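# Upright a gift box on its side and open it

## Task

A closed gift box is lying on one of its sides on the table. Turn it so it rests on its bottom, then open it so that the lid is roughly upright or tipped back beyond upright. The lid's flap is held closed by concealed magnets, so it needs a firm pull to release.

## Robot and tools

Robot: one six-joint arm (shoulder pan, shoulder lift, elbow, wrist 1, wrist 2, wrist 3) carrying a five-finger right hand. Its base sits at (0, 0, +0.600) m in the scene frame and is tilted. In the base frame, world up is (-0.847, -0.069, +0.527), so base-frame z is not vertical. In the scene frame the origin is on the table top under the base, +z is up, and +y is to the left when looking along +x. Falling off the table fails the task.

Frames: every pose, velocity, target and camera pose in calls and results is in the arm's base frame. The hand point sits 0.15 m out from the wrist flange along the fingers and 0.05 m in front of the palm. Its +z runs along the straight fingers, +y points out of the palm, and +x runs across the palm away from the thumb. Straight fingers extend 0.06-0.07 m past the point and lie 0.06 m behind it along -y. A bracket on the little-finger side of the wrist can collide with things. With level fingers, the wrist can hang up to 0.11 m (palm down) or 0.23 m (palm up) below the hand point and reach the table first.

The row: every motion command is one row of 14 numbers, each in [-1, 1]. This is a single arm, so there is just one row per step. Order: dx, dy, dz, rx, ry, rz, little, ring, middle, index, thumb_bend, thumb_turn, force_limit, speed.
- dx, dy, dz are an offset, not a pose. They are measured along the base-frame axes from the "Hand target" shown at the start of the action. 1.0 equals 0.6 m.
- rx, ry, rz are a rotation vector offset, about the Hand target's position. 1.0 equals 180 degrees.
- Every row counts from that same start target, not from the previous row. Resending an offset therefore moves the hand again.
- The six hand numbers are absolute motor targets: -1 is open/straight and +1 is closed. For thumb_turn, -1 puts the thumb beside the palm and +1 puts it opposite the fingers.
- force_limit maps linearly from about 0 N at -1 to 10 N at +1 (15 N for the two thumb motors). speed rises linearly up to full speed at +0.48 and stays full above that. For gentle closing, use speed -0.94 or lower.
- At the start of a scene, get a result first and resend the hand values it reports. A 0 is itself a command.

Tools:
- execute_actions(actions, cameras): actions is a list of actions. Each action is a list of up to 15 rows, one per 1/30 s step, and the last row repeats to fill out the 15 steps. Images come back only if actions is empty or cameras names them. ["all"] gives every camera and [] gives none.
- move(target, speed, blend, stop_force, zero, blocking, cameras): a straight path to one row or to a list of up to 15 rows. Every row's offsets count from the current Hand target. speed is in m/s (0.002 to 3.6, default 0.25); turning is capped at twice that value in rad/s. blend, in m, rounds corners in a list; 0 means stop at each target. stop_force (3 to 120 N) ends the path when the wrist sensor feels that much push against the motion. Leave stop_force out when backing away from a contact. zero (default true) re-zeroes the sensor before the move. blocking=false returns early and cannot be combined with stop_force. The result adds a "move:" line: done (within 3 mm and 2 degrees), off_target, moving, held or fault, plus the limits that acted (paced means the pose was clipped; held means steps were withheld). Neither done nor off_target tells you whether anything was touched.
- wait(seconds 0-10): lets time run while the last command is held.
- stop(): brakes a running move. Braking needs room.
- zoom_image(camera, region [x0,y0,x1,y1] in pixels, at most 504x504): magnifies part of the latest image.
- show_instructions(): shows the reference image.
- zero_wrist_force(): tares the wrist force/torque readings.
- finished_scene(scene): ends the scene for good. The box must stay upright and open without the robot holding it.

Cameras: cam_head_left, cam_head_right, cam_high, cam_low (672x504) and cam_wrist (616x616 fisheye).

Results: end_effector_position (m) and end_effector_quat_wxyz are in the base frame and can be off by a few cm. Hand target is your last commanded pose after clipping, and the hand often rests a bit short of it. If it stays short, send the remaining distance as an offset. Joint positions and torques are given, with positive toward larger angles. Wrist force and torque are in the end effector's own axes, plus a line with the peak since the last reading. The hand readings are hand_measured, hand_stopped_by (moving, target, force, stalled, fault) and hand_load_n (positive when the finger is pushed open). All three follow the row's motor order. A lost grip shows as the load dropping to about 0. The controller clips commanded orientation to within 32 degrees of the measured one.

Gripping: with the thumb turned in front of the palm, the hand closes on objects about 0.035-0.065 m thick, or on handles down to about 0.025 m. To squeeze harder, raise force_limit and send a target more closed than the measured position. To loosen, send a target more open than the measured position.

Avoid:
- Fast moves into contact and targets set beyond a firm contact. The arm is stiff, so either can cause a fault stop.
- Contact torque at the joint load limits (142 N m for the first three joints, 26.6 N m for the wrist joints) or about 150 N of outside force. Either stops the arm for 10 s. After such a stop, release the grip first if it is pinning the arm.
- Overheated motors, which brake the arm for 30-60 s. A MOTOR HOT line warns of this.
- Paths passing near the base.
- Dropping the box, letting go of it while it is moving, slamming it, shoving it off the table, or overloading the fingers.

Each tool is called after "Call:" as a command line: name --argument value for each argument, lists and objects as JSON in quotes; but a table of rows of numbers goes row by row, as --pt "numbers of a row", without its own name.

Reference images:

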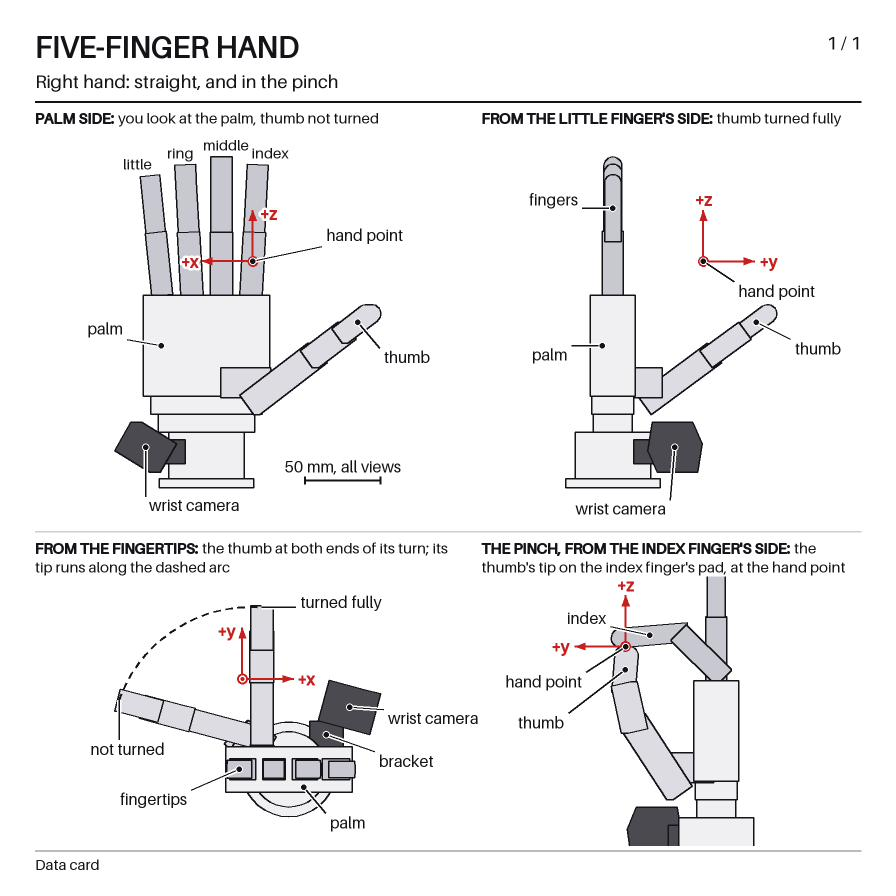

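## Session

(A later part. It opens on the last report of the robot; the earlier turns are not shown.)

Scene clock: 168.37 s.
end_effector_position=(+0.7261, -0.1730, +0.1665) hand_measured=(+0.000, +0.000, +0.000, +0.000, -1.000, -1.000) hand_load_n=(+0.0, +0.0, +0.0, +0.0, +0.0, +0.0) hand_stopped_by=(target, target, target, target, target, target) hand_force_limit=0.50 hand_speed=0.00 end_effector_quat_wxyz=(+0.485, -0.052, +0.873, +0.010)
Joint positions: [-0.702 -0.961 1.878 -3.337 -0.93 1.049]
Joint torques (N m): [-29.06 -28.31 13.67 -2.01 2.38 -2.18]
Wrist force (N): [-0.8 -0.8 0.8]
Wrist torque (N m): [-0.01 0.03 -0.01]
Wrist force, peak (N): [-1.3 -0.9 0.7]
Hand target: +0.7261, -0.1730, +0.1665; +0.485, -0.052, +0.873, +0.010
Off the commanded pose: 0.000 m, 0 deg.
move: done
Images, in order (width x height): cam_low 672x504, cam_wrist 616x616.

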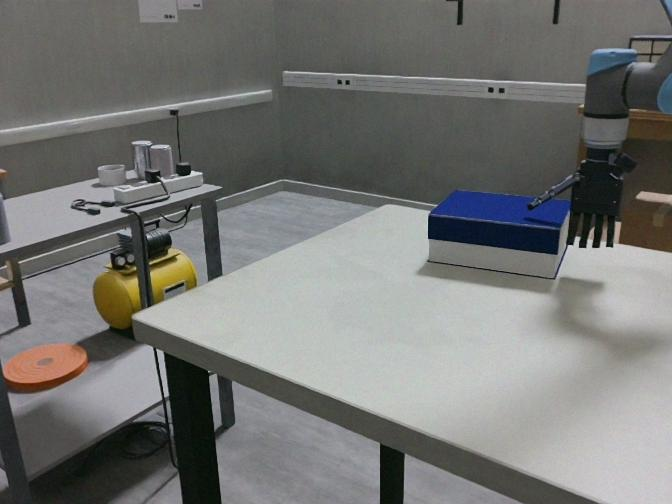

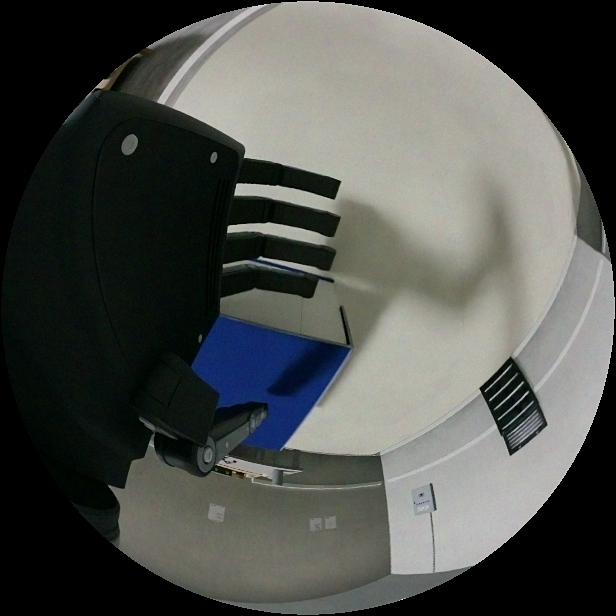

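Call:
move --target '[0.0105,0.0016,0.017,0,0,0,0,0,0,0,-1,-1,0.5,0]' --speed 0.03 --stop_force 3 --cameras '["cam_wrist","cam_low"]'

Call:
zoom_image --camera "cam_low" --region '[410, 100, 640, 300]'

Call:
zoom_image --camera "cam_wrist" --region '[180, 200, 430, 450]'

Scene clock: 170.30 s.
end_effector_position=(+0.7324, -0.1720, +0.1767) hand_measured=(+0.000, +0.000, +0.000, +0.000, -1.000, -1.000) hand_load_n=(+0.0, +0.0, +0.0, +0.0, -0.5, +0.0) hand_stopped_by=(target, target, target, target, target, target) hand_force_limit=0.50 hand_speed=0.00 end_effector_quat_wxyz=(+0.485, -0.052, +0.873, +0.010)
Joint positions: [-0.694 -0.972 1.858 -3.311 -0.936 1.056]
Joint torques (N m): [-28.34 -28.87 13.11 -3.5 2.39 -1.55]
Wrist force (N): [-1.0 -0.8 1.0]
Wrist torque (N m): [-0.01 0.05 -0.03]
Wrist force, peak (N): [-1.2 -1.1 0.8]
Hand target: +0.7324, -0.1720, +0.1767; +0.485, -0.052, +0.873, +0.010
Off the commanded pose: 0.000 m, 0 deg.
move: done
Images, in order (width x height): cam_low 672x504, cam_wrist 616x616.

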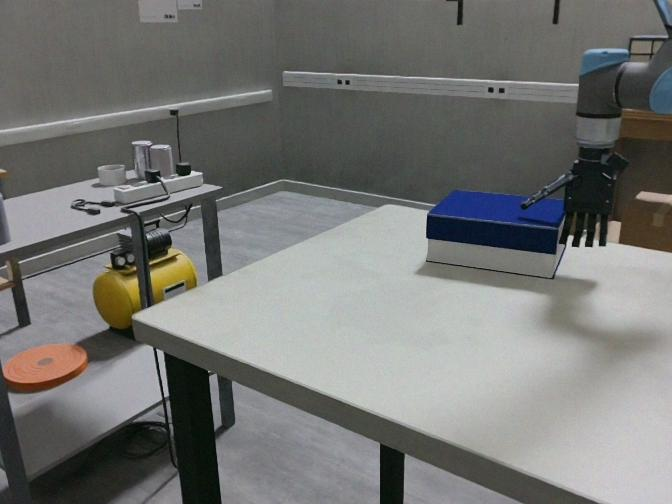

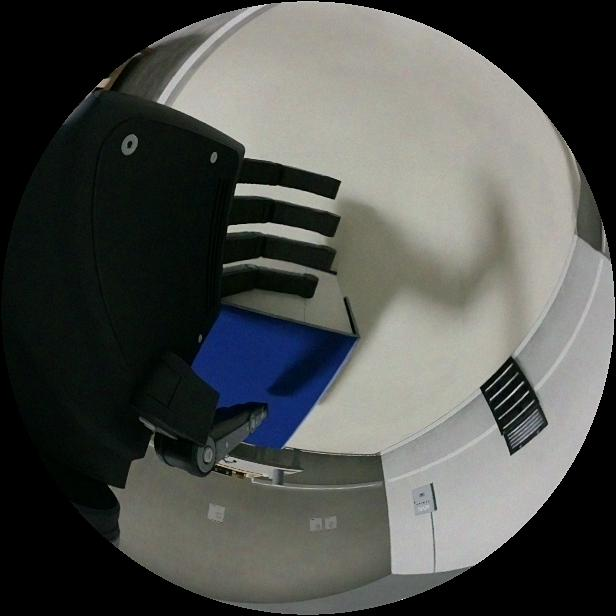

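Scaled by 2.191 from the camera's 672x504 image, which has a finer 960x720 frame.

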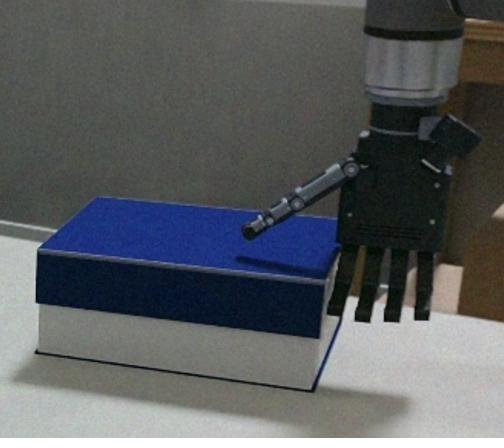

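Scaled by 2.016 from the camera's 616x616 image, which has a finer 880x880 frame.

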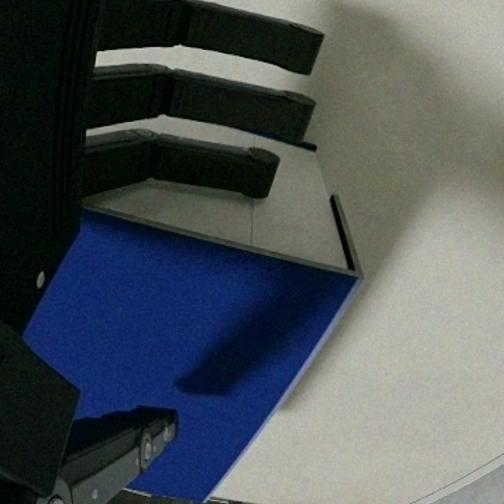

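Call:
move --target '[-0.0353,-0.0028,0.022,0,0,0,0,0,0,0,-1,-1,0.5,0]' --speed 0.02 --cameras '["cam_wrist","cam_low","cam_head_left"]'

Call:
zoom_image --camera "cam_low" --region '[410, 100, 640, 300]'

Call:
zoom_image --camera "cam_wrist" --region '[180, 200, 430, 450]'

Scene clock: 172.07 s.
end_effector_position=(+0.7111, -0.1738, +0.1899) hand_measured=(+0.000, +0.000, +0.000, +0.000, -1.000, -1.000) hand_load_n=(+0.0, +0.0, +0.5, +0.0, +0.0, +0.0) hand_stopped_by=(target, target, target, target, target, target) hand_force_limit=0.50 hand_speed=0.00 end_effector_quat_wxyz=(+0.485, -0.052, +0.873, +0.010)
Joint positions: [-0.722 -1.03 1.913 -3.294 -0.916 1.033]
Joint torques (N m): [-5.95 -28.31 -12.87 -2.37 0 0.21]
Wrist force (N): [-0.5 -0.9 0.9]
Wrist torque (N m): [-0.02 -0.02 0.09]
Wrist force, peak (N): [-1.0 -0.8 1.2]
Hand target: +0.7113, -0.1737, +0.1899; +0.485, -0.052, +0.873, +0.010
Off the commanded pose: 0.000 m, 0 deg.
move: done
Images, in order (width x height): cam_head_left 672x504, cam_low 672x504, cam_wrist 616x616.

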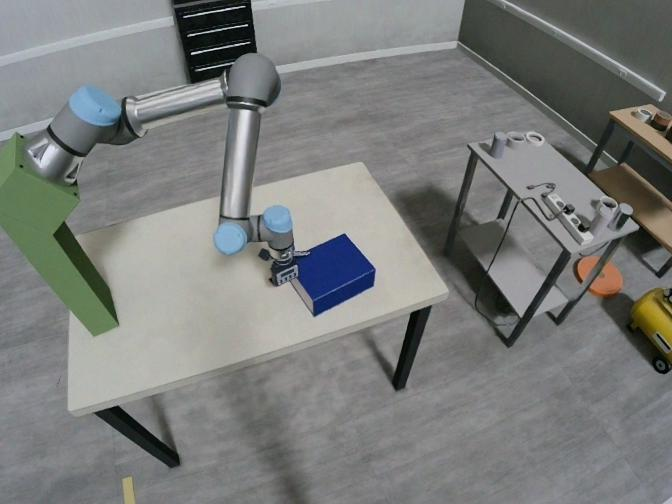

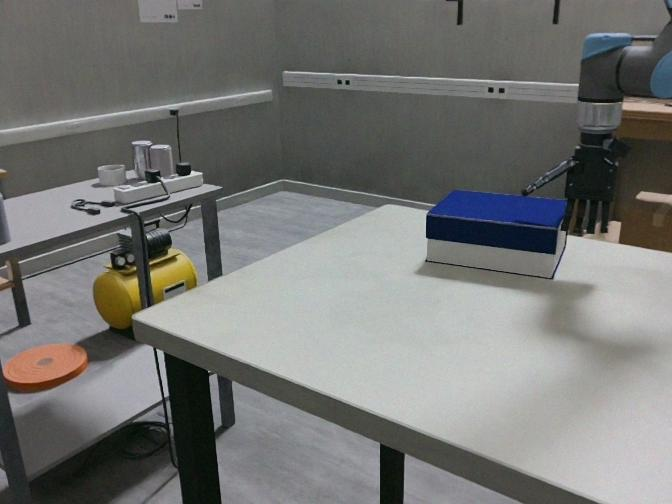

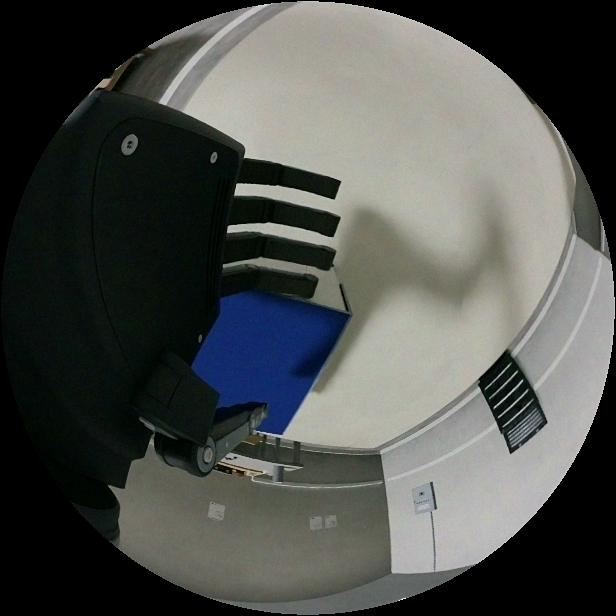

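Scaled by 2.191 from the camera's 672x504 image, which has a finer 960x720 frame.

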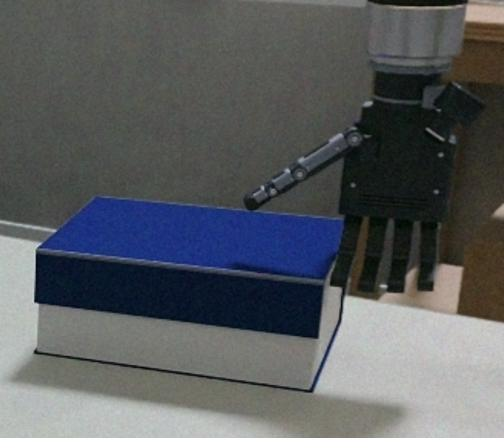

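Scaled by 2.016 from the camera's 616x616 image, which has a finer 880x880 frame.

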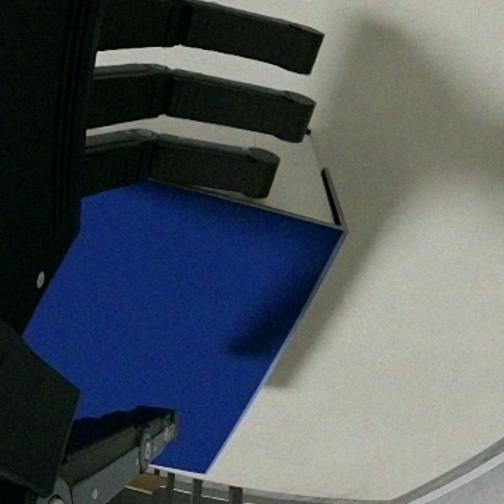

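Call:
move --pt "-0.0261 -0.004 -0.0424 0 0 0 0 0 0 0 -1 -1 0.5 0" --pt "0.0162 -0.0007 -0.0688 0.0565 0.0045 -0.0352 0 0 0 0 -1 -1 0.5 0" --pt "0.0467 0.004 -0.0193 0.0565 0.0045 -0.0352 0 0 0 0 -1 -1 0.5 0" --speed '[0.15,0.1,0.04]' --cameras '["cam_wrist","cam_low"]'

Call:
zoom_image --camera "cam_low" --region '[410, 100, 640, 300]'

Call:
zoom_image --camera "cam_wrist" --region '[180, 200, 430, 450]'

Scene clock: 176.47 s.
end_effector_position=(+0.7394, -0.1712, +0.1786) hand_measured=(+0.000, +0.000, +0.000, +0.000, -1.000, -1.000) hand_load_n=(+0.0, +0.0, +0.0, +0.0, +0.0, +0.0) hand_stopped_by=(target, target, target, target, target, target) hand_force_limit=0.50 hand_speed=0.00 end_effector_quat_wxyz=(+0.482, +0.040, +0.873, +0.061)
Joint positions: [-0.683 -0.959 1.869 -3.34 -0.944 1.274]
Joint torques (N m): [-27.19 -28.41 13.39 -3.49 1.3 -1.09]
Wrist force (N): [-1.2 -0.8 0.5]
Wrist torque (N m): [0.02 0.10 -0.04]
Wrist force, peak (N): [-1.6 -0.9 0.6]
Hand target: +0.7393, -0.1713, +0.1783; +0.481, +0.040, +0.873, +0.061
Off the commanded pose: 0.000 m, 0 deg.
move: done
Images, in order (width x height): cam_low 672x504, cam_wrist 616x616.

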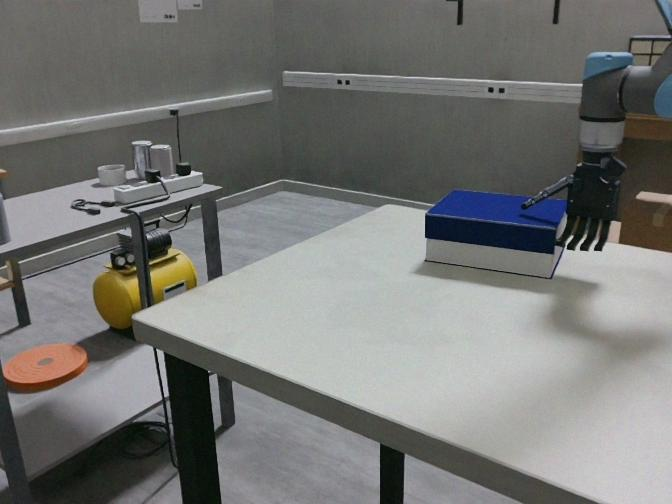

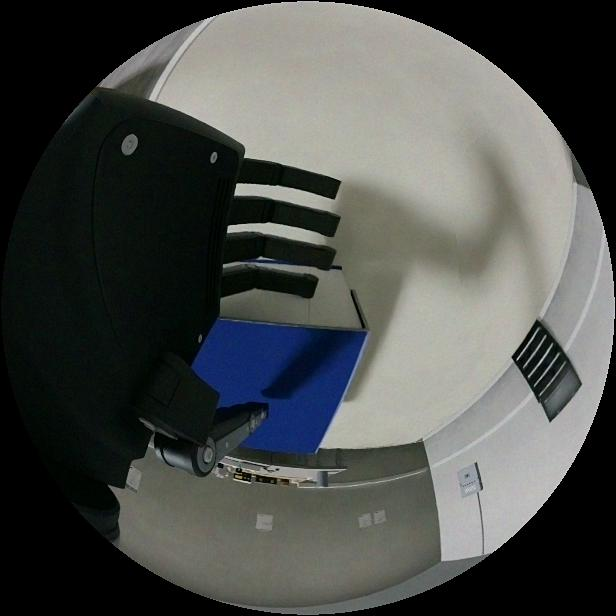

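Scaled by 2.191 from the camera's 672x504 image, which has a finer 960x720 frame.

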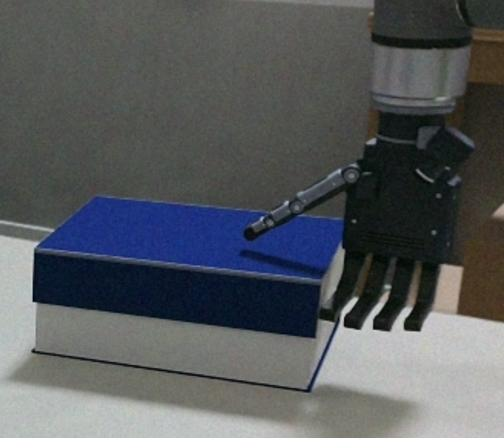

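Scaled by 2.016 from the camera's 616x616 image, which has a finer 880x880 frame.

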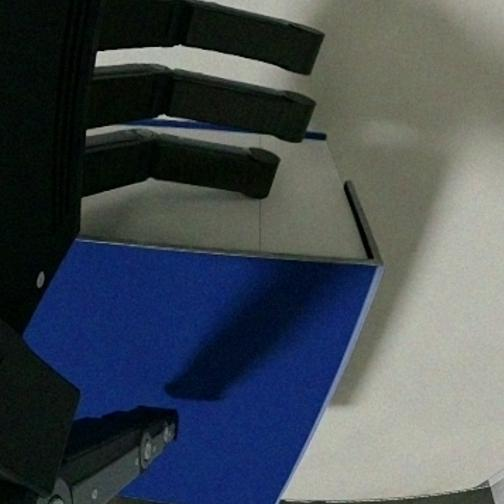

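Call:
move --target '[-0.0311,-0.0021,0.0292,0,0,0,0,0,0,0,-1,-1,0.5,0]' --speed 0.02 --cameras '["cam_wrist","cam_low","cam_head_left"]'

Call:
zoom_image --camera "cam_low" --region '[410, 100, 640, 300]'

Call:
zoom_image --camera "cam_wrist" --region '[180, 200, 430, 450]'

Scene clock: 178.23 s.
end_effector_position=(+0.7205, -0.1726, +0.1958) hand_measured=(+0.000, +0.000, +0.000, +0.000, -1.000, -1.000) hand_load_n=(+0.0, +0.0, +0.0, +0.0, +0.0, +0.0) hand_stopped_by=(target, target, target, target, target, target) hand_force_limit=0.50 hand_speed=0.00 end_effector_quat_wxyz=(+0.481, +0.040, +0.873, +0.061) end_effector_velocity=(+0.000, -0.001, -0.002) end_effector_angular_velocity=(+0.000, +0.003, +0.000)
Joint positions: [-0.708 -1.022 1.917 -3.313 -0.926 1.254]
Joint velocities: [0 0.005 -0.001 0 -0.001 -0.001]
Joint torques (N m): [-9.08 -27.84 -11.09 -3 0.23 -0.24]
Wrist force (N): [-0.9 -0.9 0.7]
Wrist torque (N m): [0.01 0.05 0.05]
Wrist force, peak (N): [-1.2 -0.9 0.9]
Hand target: +0.7206, -0.1726, +0.1959; +0.481, +0.040, +0.873, +0.061
Off the commanded pose: 0.000 m, 0 deg.
move: done
Images, in order (width x height): cam_head_left 672x504, cam_low 672x504, cam_wrist 616x616.

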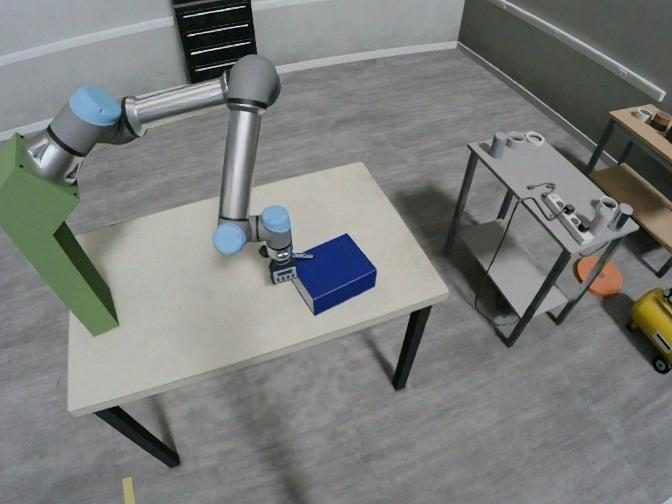

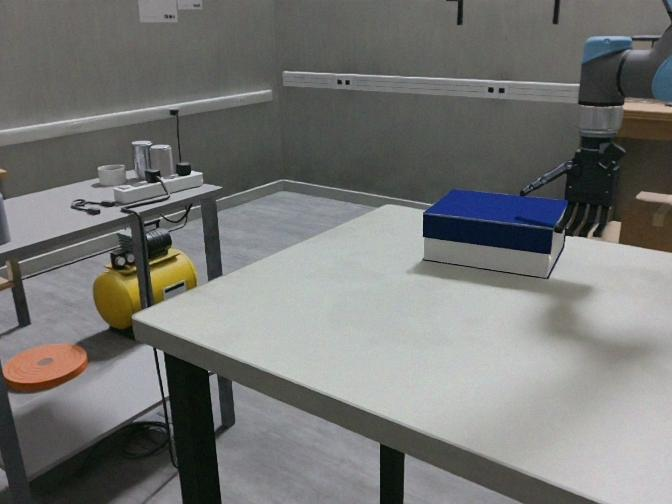

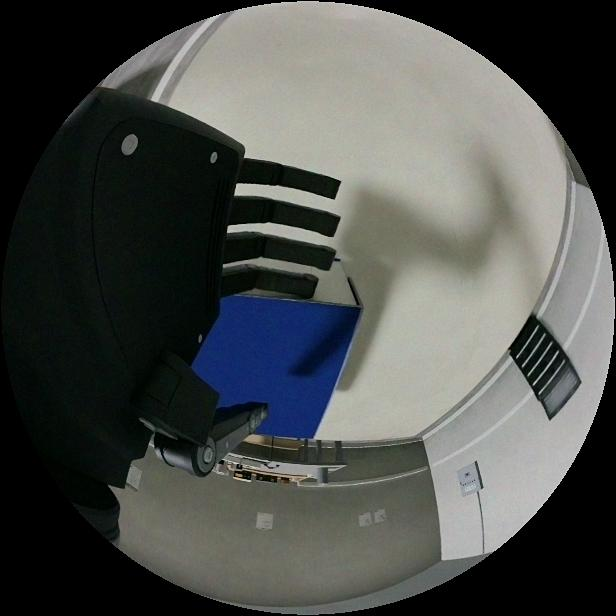

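Scaled by 2.191 from the camera's 672x504 image, which has a finer 960x720 frame.

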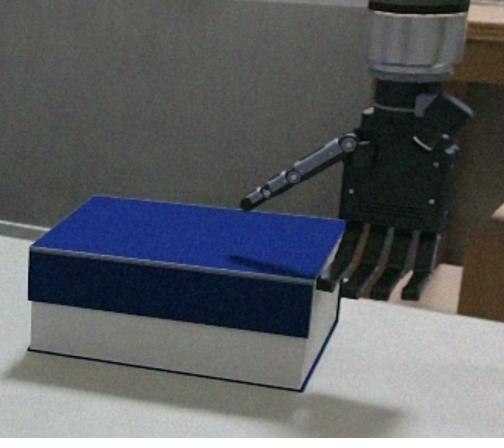

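Scaled by 2.016 from the camera's 616x616 image, which has a finer 880x880 frame.

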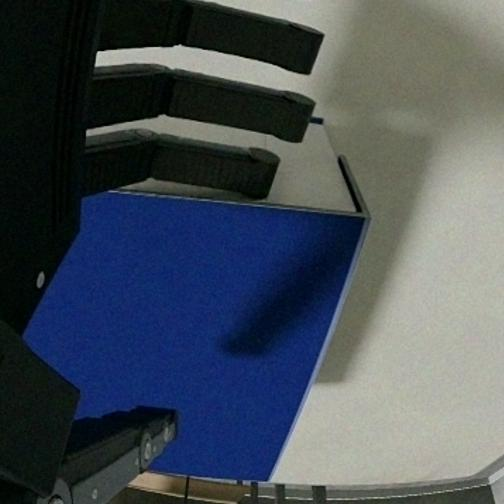

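Call:
move --pt "-0.235 -0.0212 0.0467 0 0 0 0 0 0 0 -1 -1 0.5 0" --pt "-0.1305 0.2295 0.2467 0.79 0.0634 -0.4928 0 0 0 0 -1 -1 0.5 0" --pt "-0.1305 0.2295 0.2467 0.79 0.0634 -0.4928 -0.6 -0.6 -0.6 -0.6 -0.6 1 0.5 0" --speed '[0.2,0.6,0.3]' --blend '[0.02,0,0]' --cameras '["all"]'

Call:
zoom_image --camera "cam_head_left" --region '[240, 190, 400, 320]'

Call:
zoom_image --camera "cam_low" --region '[410, 100, 640, 300]'

Call:
zoom_image --camera "cam_high" --region '[290, 130, 430, 250]'

Scene clock: 186.13 s.
end_effector_position=(+0.6423, -0.0349, +0.3439) hand_measured=(-0.600, -0.600, -0.600, -0.600, -0.600, +1.000) hand_load_n=(+0.0, +0.0, +0.0, +0.0, +0.0, +0.0) hand_stopped_by=(target, target, target, target, target, target) hand_force_limit=0.50 hand_speed=0.00 end_effector_quat_wxyz=(-0.010, +0.872, +0.052, +0.486)
Joint positions: [-0.284 -1.544 1.993 -3.005 -1.263 4.476]
Joint torques (N m): [-6.68 -55.05 5.17 -0.67 -0.82 2.56]
Wrist force (N): [-1.1 -0.9 1.2]
Wrist torque (N m): [-0.04 0.07 0.00]
Wrist force, peak (N): [-1.6 -0.9 2.2]
Hand target: +0.6423, -0.0349, +0.3439; -0.010, +0.872, +0.052, +0.486
Off the commanded pose: 0.000 m, 0 deg.
move: done

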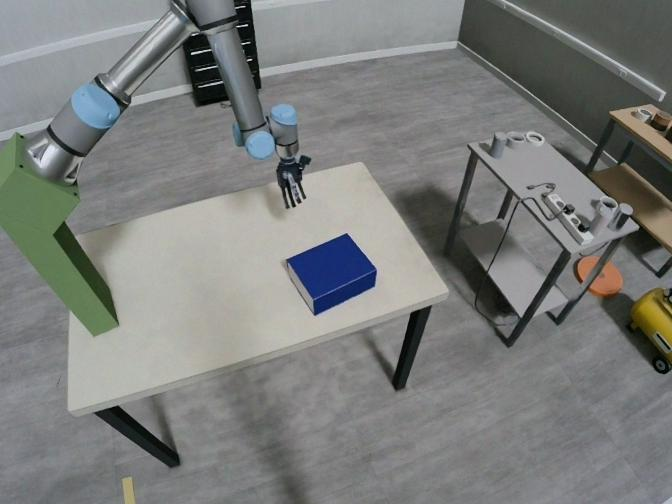

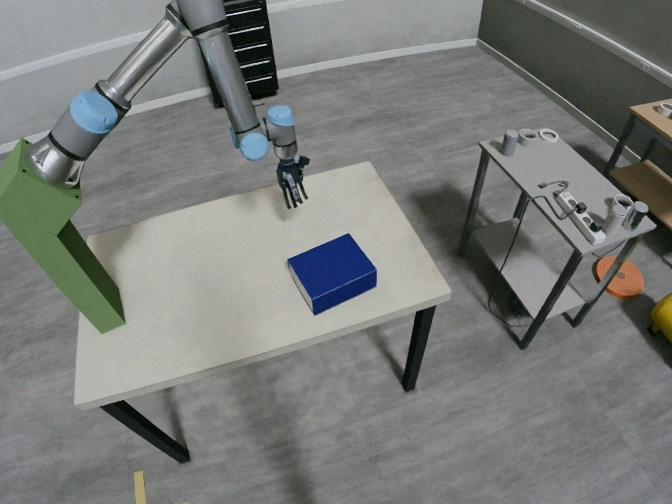

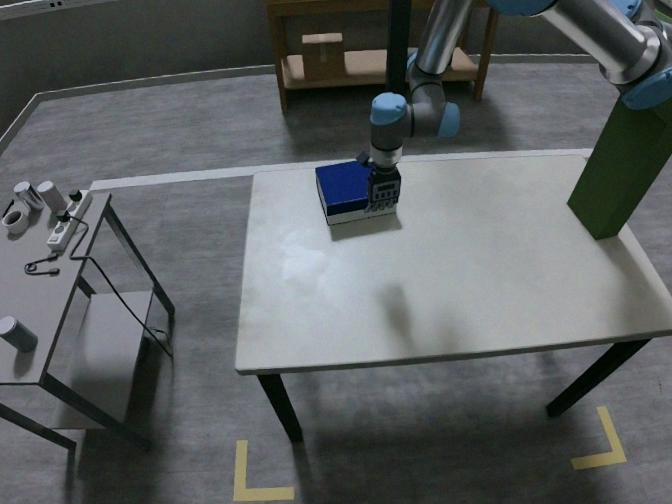

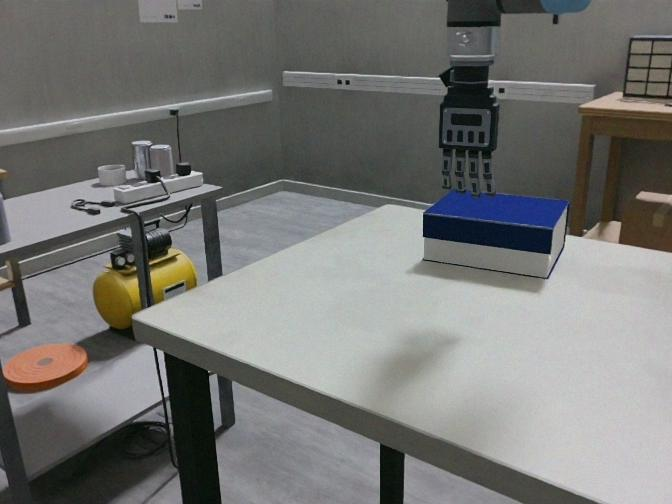

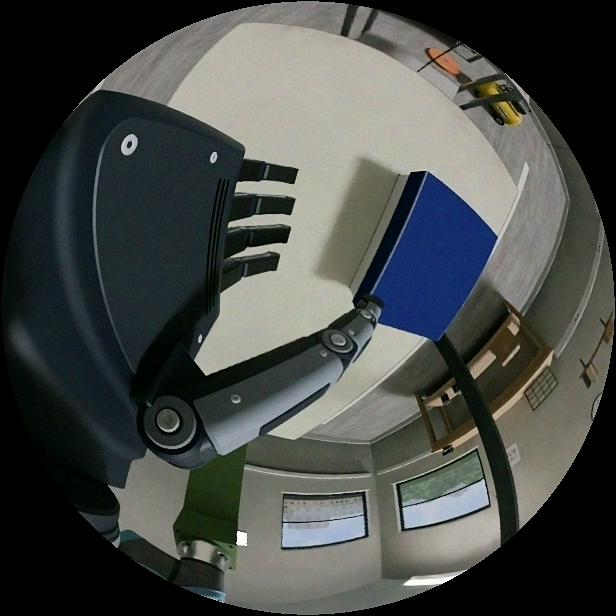

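Scaled by 3.150 from the camera's 672x504 image, which has a finer 960x720 frame.

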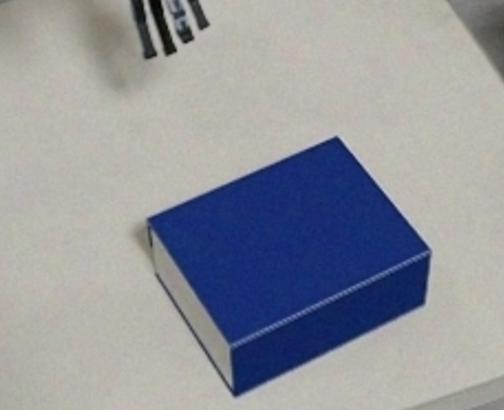

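Scaled by 2.191 from the camera's 672x504 image, which has a finer 960x720 frame.

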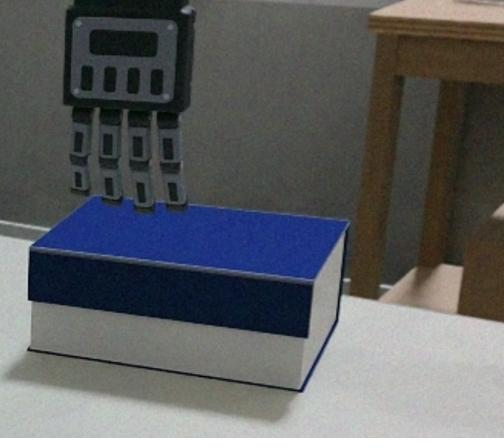

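Scaled by 3.600 from the camera's 672x504 image, which has a finer 960x720 frame.

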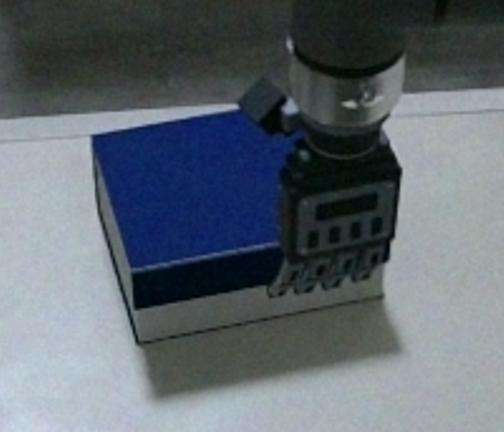

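Call:
move --pt "0.222 -0.0552 -0.131 0.0094 0.0008 -0.0059 -0.6 -0.6 -0.6 -0.6 -0.6 1 0.5 0" --pt "0.232 -0.1797 -0.131 0.0094 0.0008 -0.0059 -0.6 -0.6 -0.6 -0.6 -0.6 1 0.5 0" --speed '[0.25,0.06]' --cameras '["cam_wrist","cam_low","cam_high","cam_head_left"]'

Call:
zoom_image --camera "cam_low" --region '[410, 120, 610, 300]'

Call:
zoom_image --camera "cam_wrist" --region '[200, 120, 480, 400]'

Scene clock: 189.67 s.
end_effector_position=(+0.7816, -0.1429, +0.2653) hand_measured=(-0.600, -0.600, -0.600, -0.600, -0.600, +1.000) hand_load_n=(+0.0, +0.0, +0.0, +0.0, +0.0, +0.0) hand_stopped_by=(target, target, target, target, target, target) hand_force_limit=0.50 hand_speed=0.00 end_effector_quat_wxyz=(-0.019, +0.873, +0.037, +0.486) end_effector_velocity=(+0.000, +0.003, +0.000) end_effector_angular_velocity=(-0.003, +0.000, -0.001)
Joint positions: [-0.396 -1.127 1.677 -3.082 -1.17 4.443]
Joint velocities: [0.006 0 0.001 -0.003 -0.008 0.002]
Joint torques (N m): [8.63 -57.05 8.87 -3.74 -2.55 2.48]
Wrist force (N): [-1.7 -1.0 1.0]
Wrist torque (N m): [-0.07 0.12 -0.01]
Wrist force, peak (N): [-1.3 0.0 3.1]
Hand target: +0.7815, -0.1427, +0.2653; -0.019, +0.873, +0.036, +0.486
Off the commanded pose: 0.000 m, 0 deg.
move: done
Images, in order (width x height): cam_head_left 672x504, cam_high 672x504, cam_low 672x504, cam_wrist 616x616.

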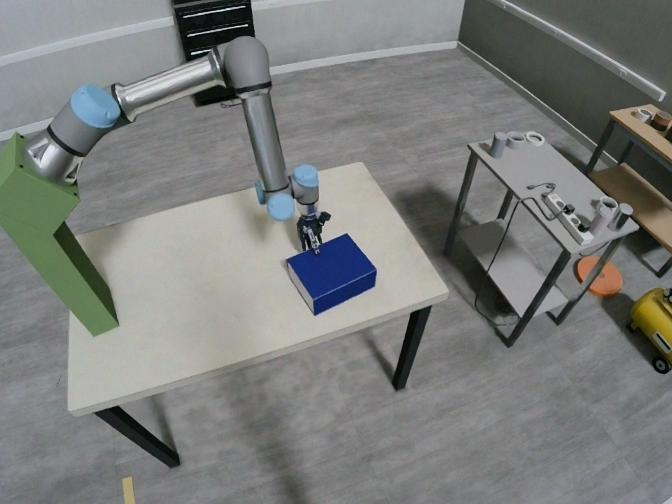

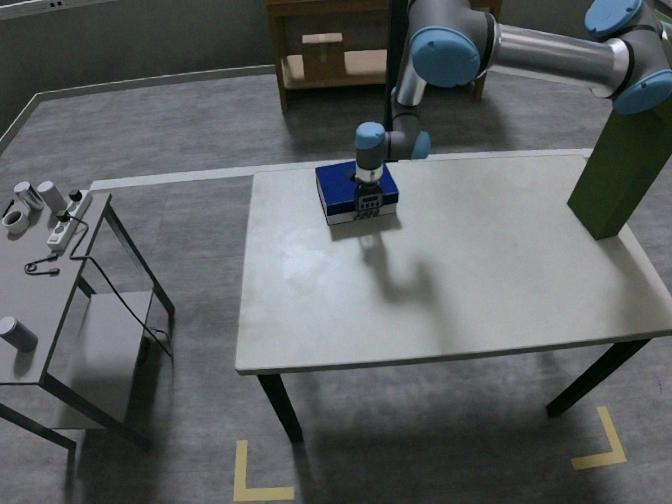

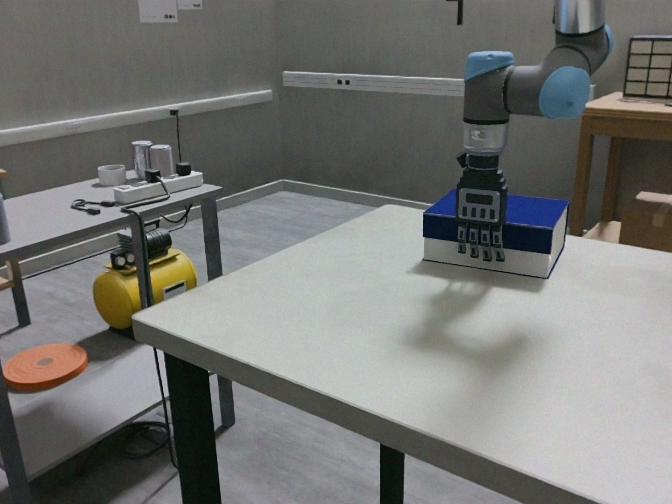

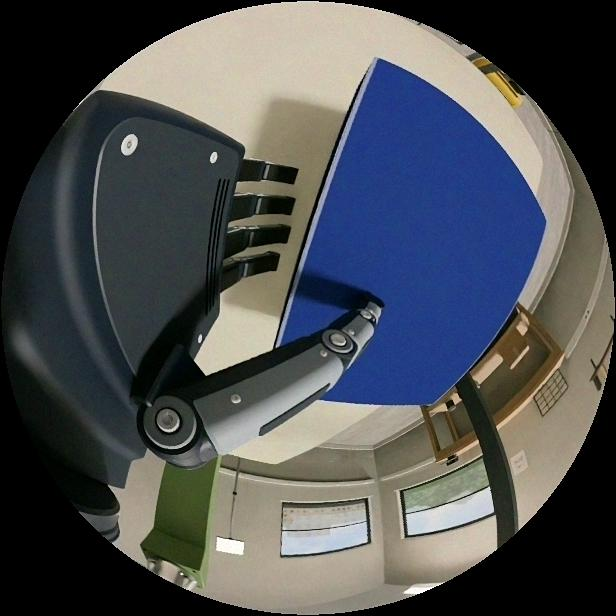

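Scaled by 2.520 from the camera's 672x504 image, which has a finer 960x720 frame.

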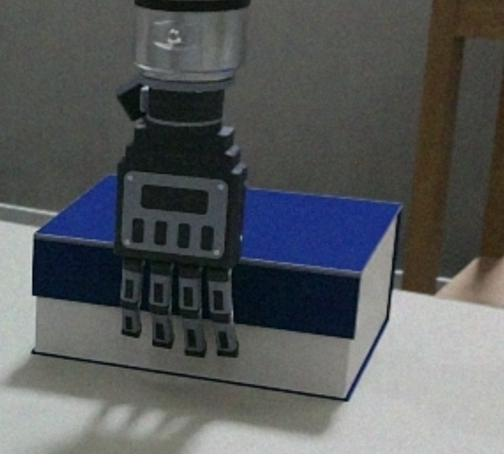

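Scaled by 1.800 from the camera's 616x616 image, which has a finer 880x880 frame.

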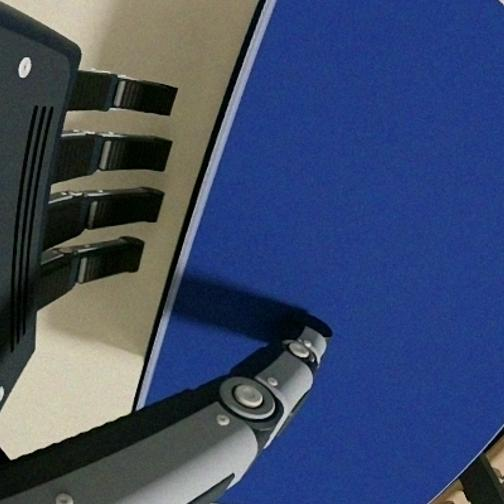

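Call:
move --target '[0.0024,-0.0299,0,0,0,0,-0.6,-0.6,-0.6,-0.6,-0.6,1,0.5,0]' --speed 0.04 --cameras '["cam_wrist","cam_low"]'

Call:
zoom_image --camera "cam_low" --region '[410, 120, 610, 300]'

Call:
zoom_image --camera "cam_wrist" --region '[200, 120, 480, 400]'

Scene clock: 190.67 s.
end_effector_position=(+0.7830, -0.1608, +0.2653) hand_measured=(-0.600, -0.600, -0.600, -0.600, -0.600, +1.000) hand_load_n=(-0.5, +0.0, +0.0, +0.0, +0.0, +0.0) hand_stopped_by=(target, target, target, target, target, target) hand_force_limit=0.50 hand_speed=0.00 end_effector_quat_wxyz=(-0.019, +0.873, +0.037, +0.486)
Joint positions: [-0.424 -1.119 1.663 -3.069 -1.148 4.426]
Joint torques (N m): [8.59 -53.78 5.15 -3.46 -2.65 1.57]
Wrist force (N): [-1.6 -0.7 0.7]
Wrist torque (N m): [-0.01 0.11 0.02]
Wrist force, peak (N): [-1.7 -1.6 0.6]
Hand target: +0.7830, -0.1606, +0.2653; -0.019, +0.873, +0.036, +0.486
Off the commanded pose: 0.000 m, 0 deg.
move: done
Images, in order (width x height): cam_low 672x504, cam_wrist 616x616.

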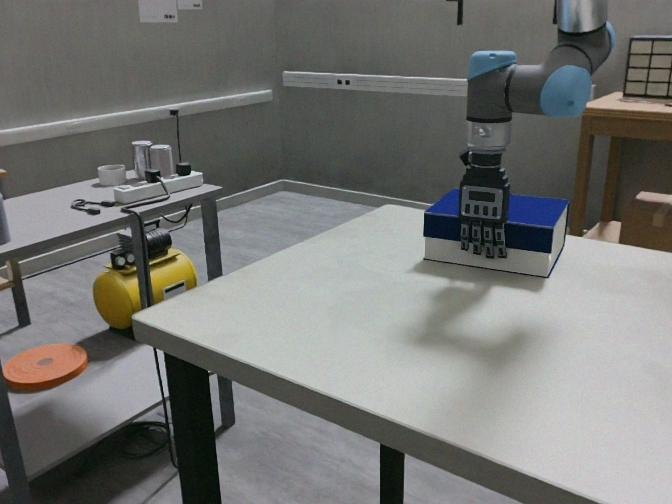

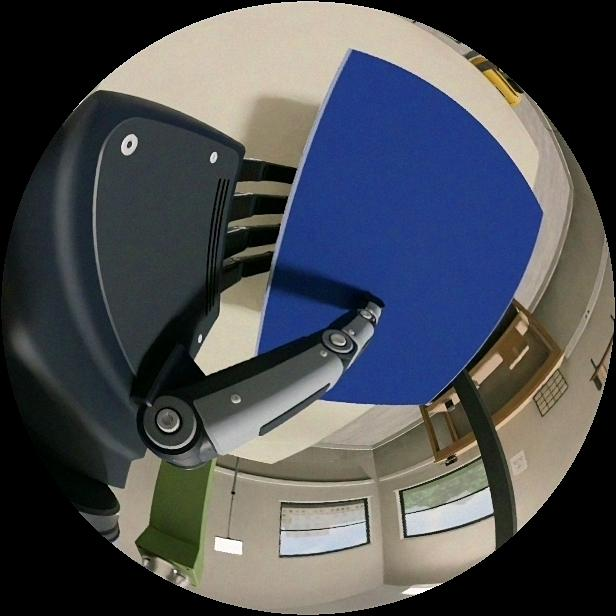

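Scaled by 2.520 from the camera's 672x504 image, which has a finer 960x720 frame.

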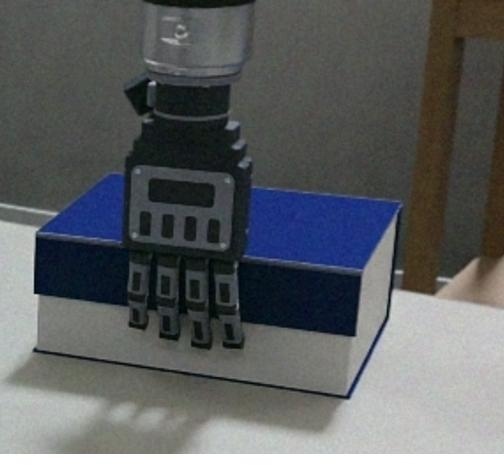

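Scaled by 1.800 from the camera's 616x616 image, which has a finer 880x880 frame.

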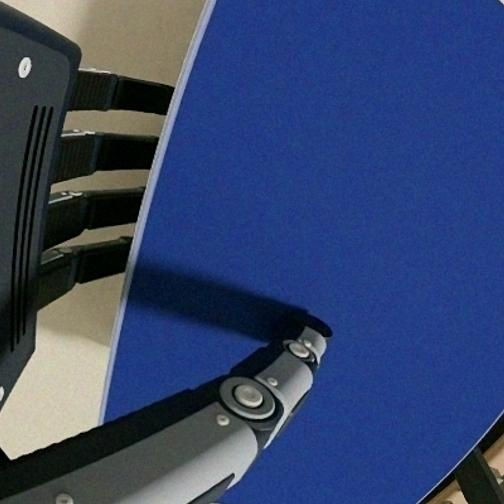

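Call:
move --target '[0,0,0,0,0,0,-0.6,-0.6,-0.6,-0.6,0.4,1,-0.6,-0.85]' --cameras '["cam_wrist","cam_low"]'

Call:
zoom_image --camera "cam_low" --region '[410, 120, 610, 300]'

Call:
zoom_image --camera "cam_wrist" --region '[200, 120, 480, 400]'

Scene clock: 191.63 s.
end_effector_position=(+0.7830, -0.1606, +0.2653) hand_measured=(-0.600, -0.600, -0.600, -0.600, -0.516, +1.000) hand_load_n=(+0.0, +0.0, +0.0, +0.0, +2.5, +0.5) hand_stopped_by=(target, target, target, target, force, target) hand_force_limit=-0.60 hand_speed=-0.85 end_effector_quat_wxyz=(-0.019, +0.873, +0.036, +0.486)
Joint positions: [-0.424 -1.119 1.663 -3.069 -1.148 4.426]
Joint torques (N m): [8.18 -55.16 8.74 -3.17 -1.45 2.64]
Wrist force (N): [-1.6 -0.3 -1.7]
Wrist torque (N m): [-0.10 0.12 0.03]
Wrist force, peak (N): [-1.6 0.1 -1.9]
Hand target: +0.7830, -0.1606, +0.2653; -0.019, +0.873, +0.036, +0.486
Off the commanded pose: 0.000 m, 0 deg.
move: done
Images, in order (width x height): cam_low 672x504, cam_wrist 616x616.

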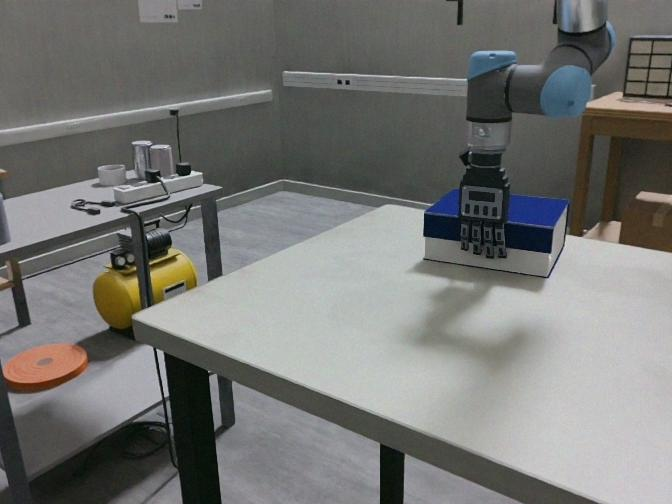

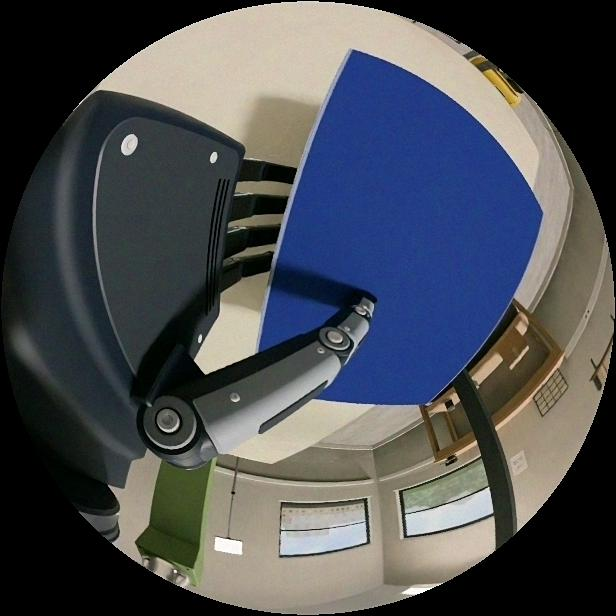

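Scaled by 2.520 from the camera's 672x504 image, which has a finer 960x720 frame.

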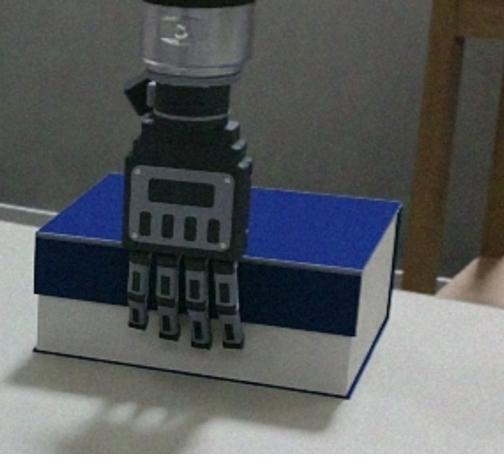

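Scaled by 1.800 from the camera's 616x616 image, which has a finer 880x880 frame.

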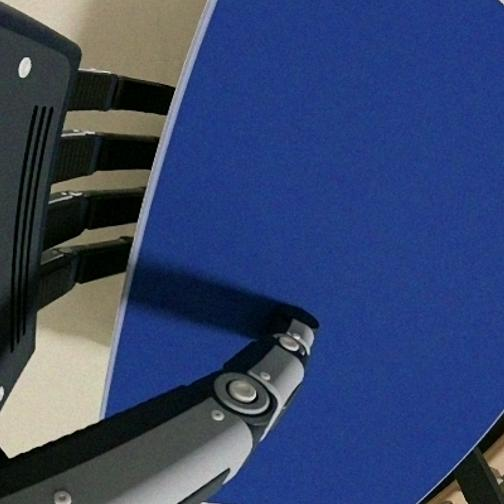

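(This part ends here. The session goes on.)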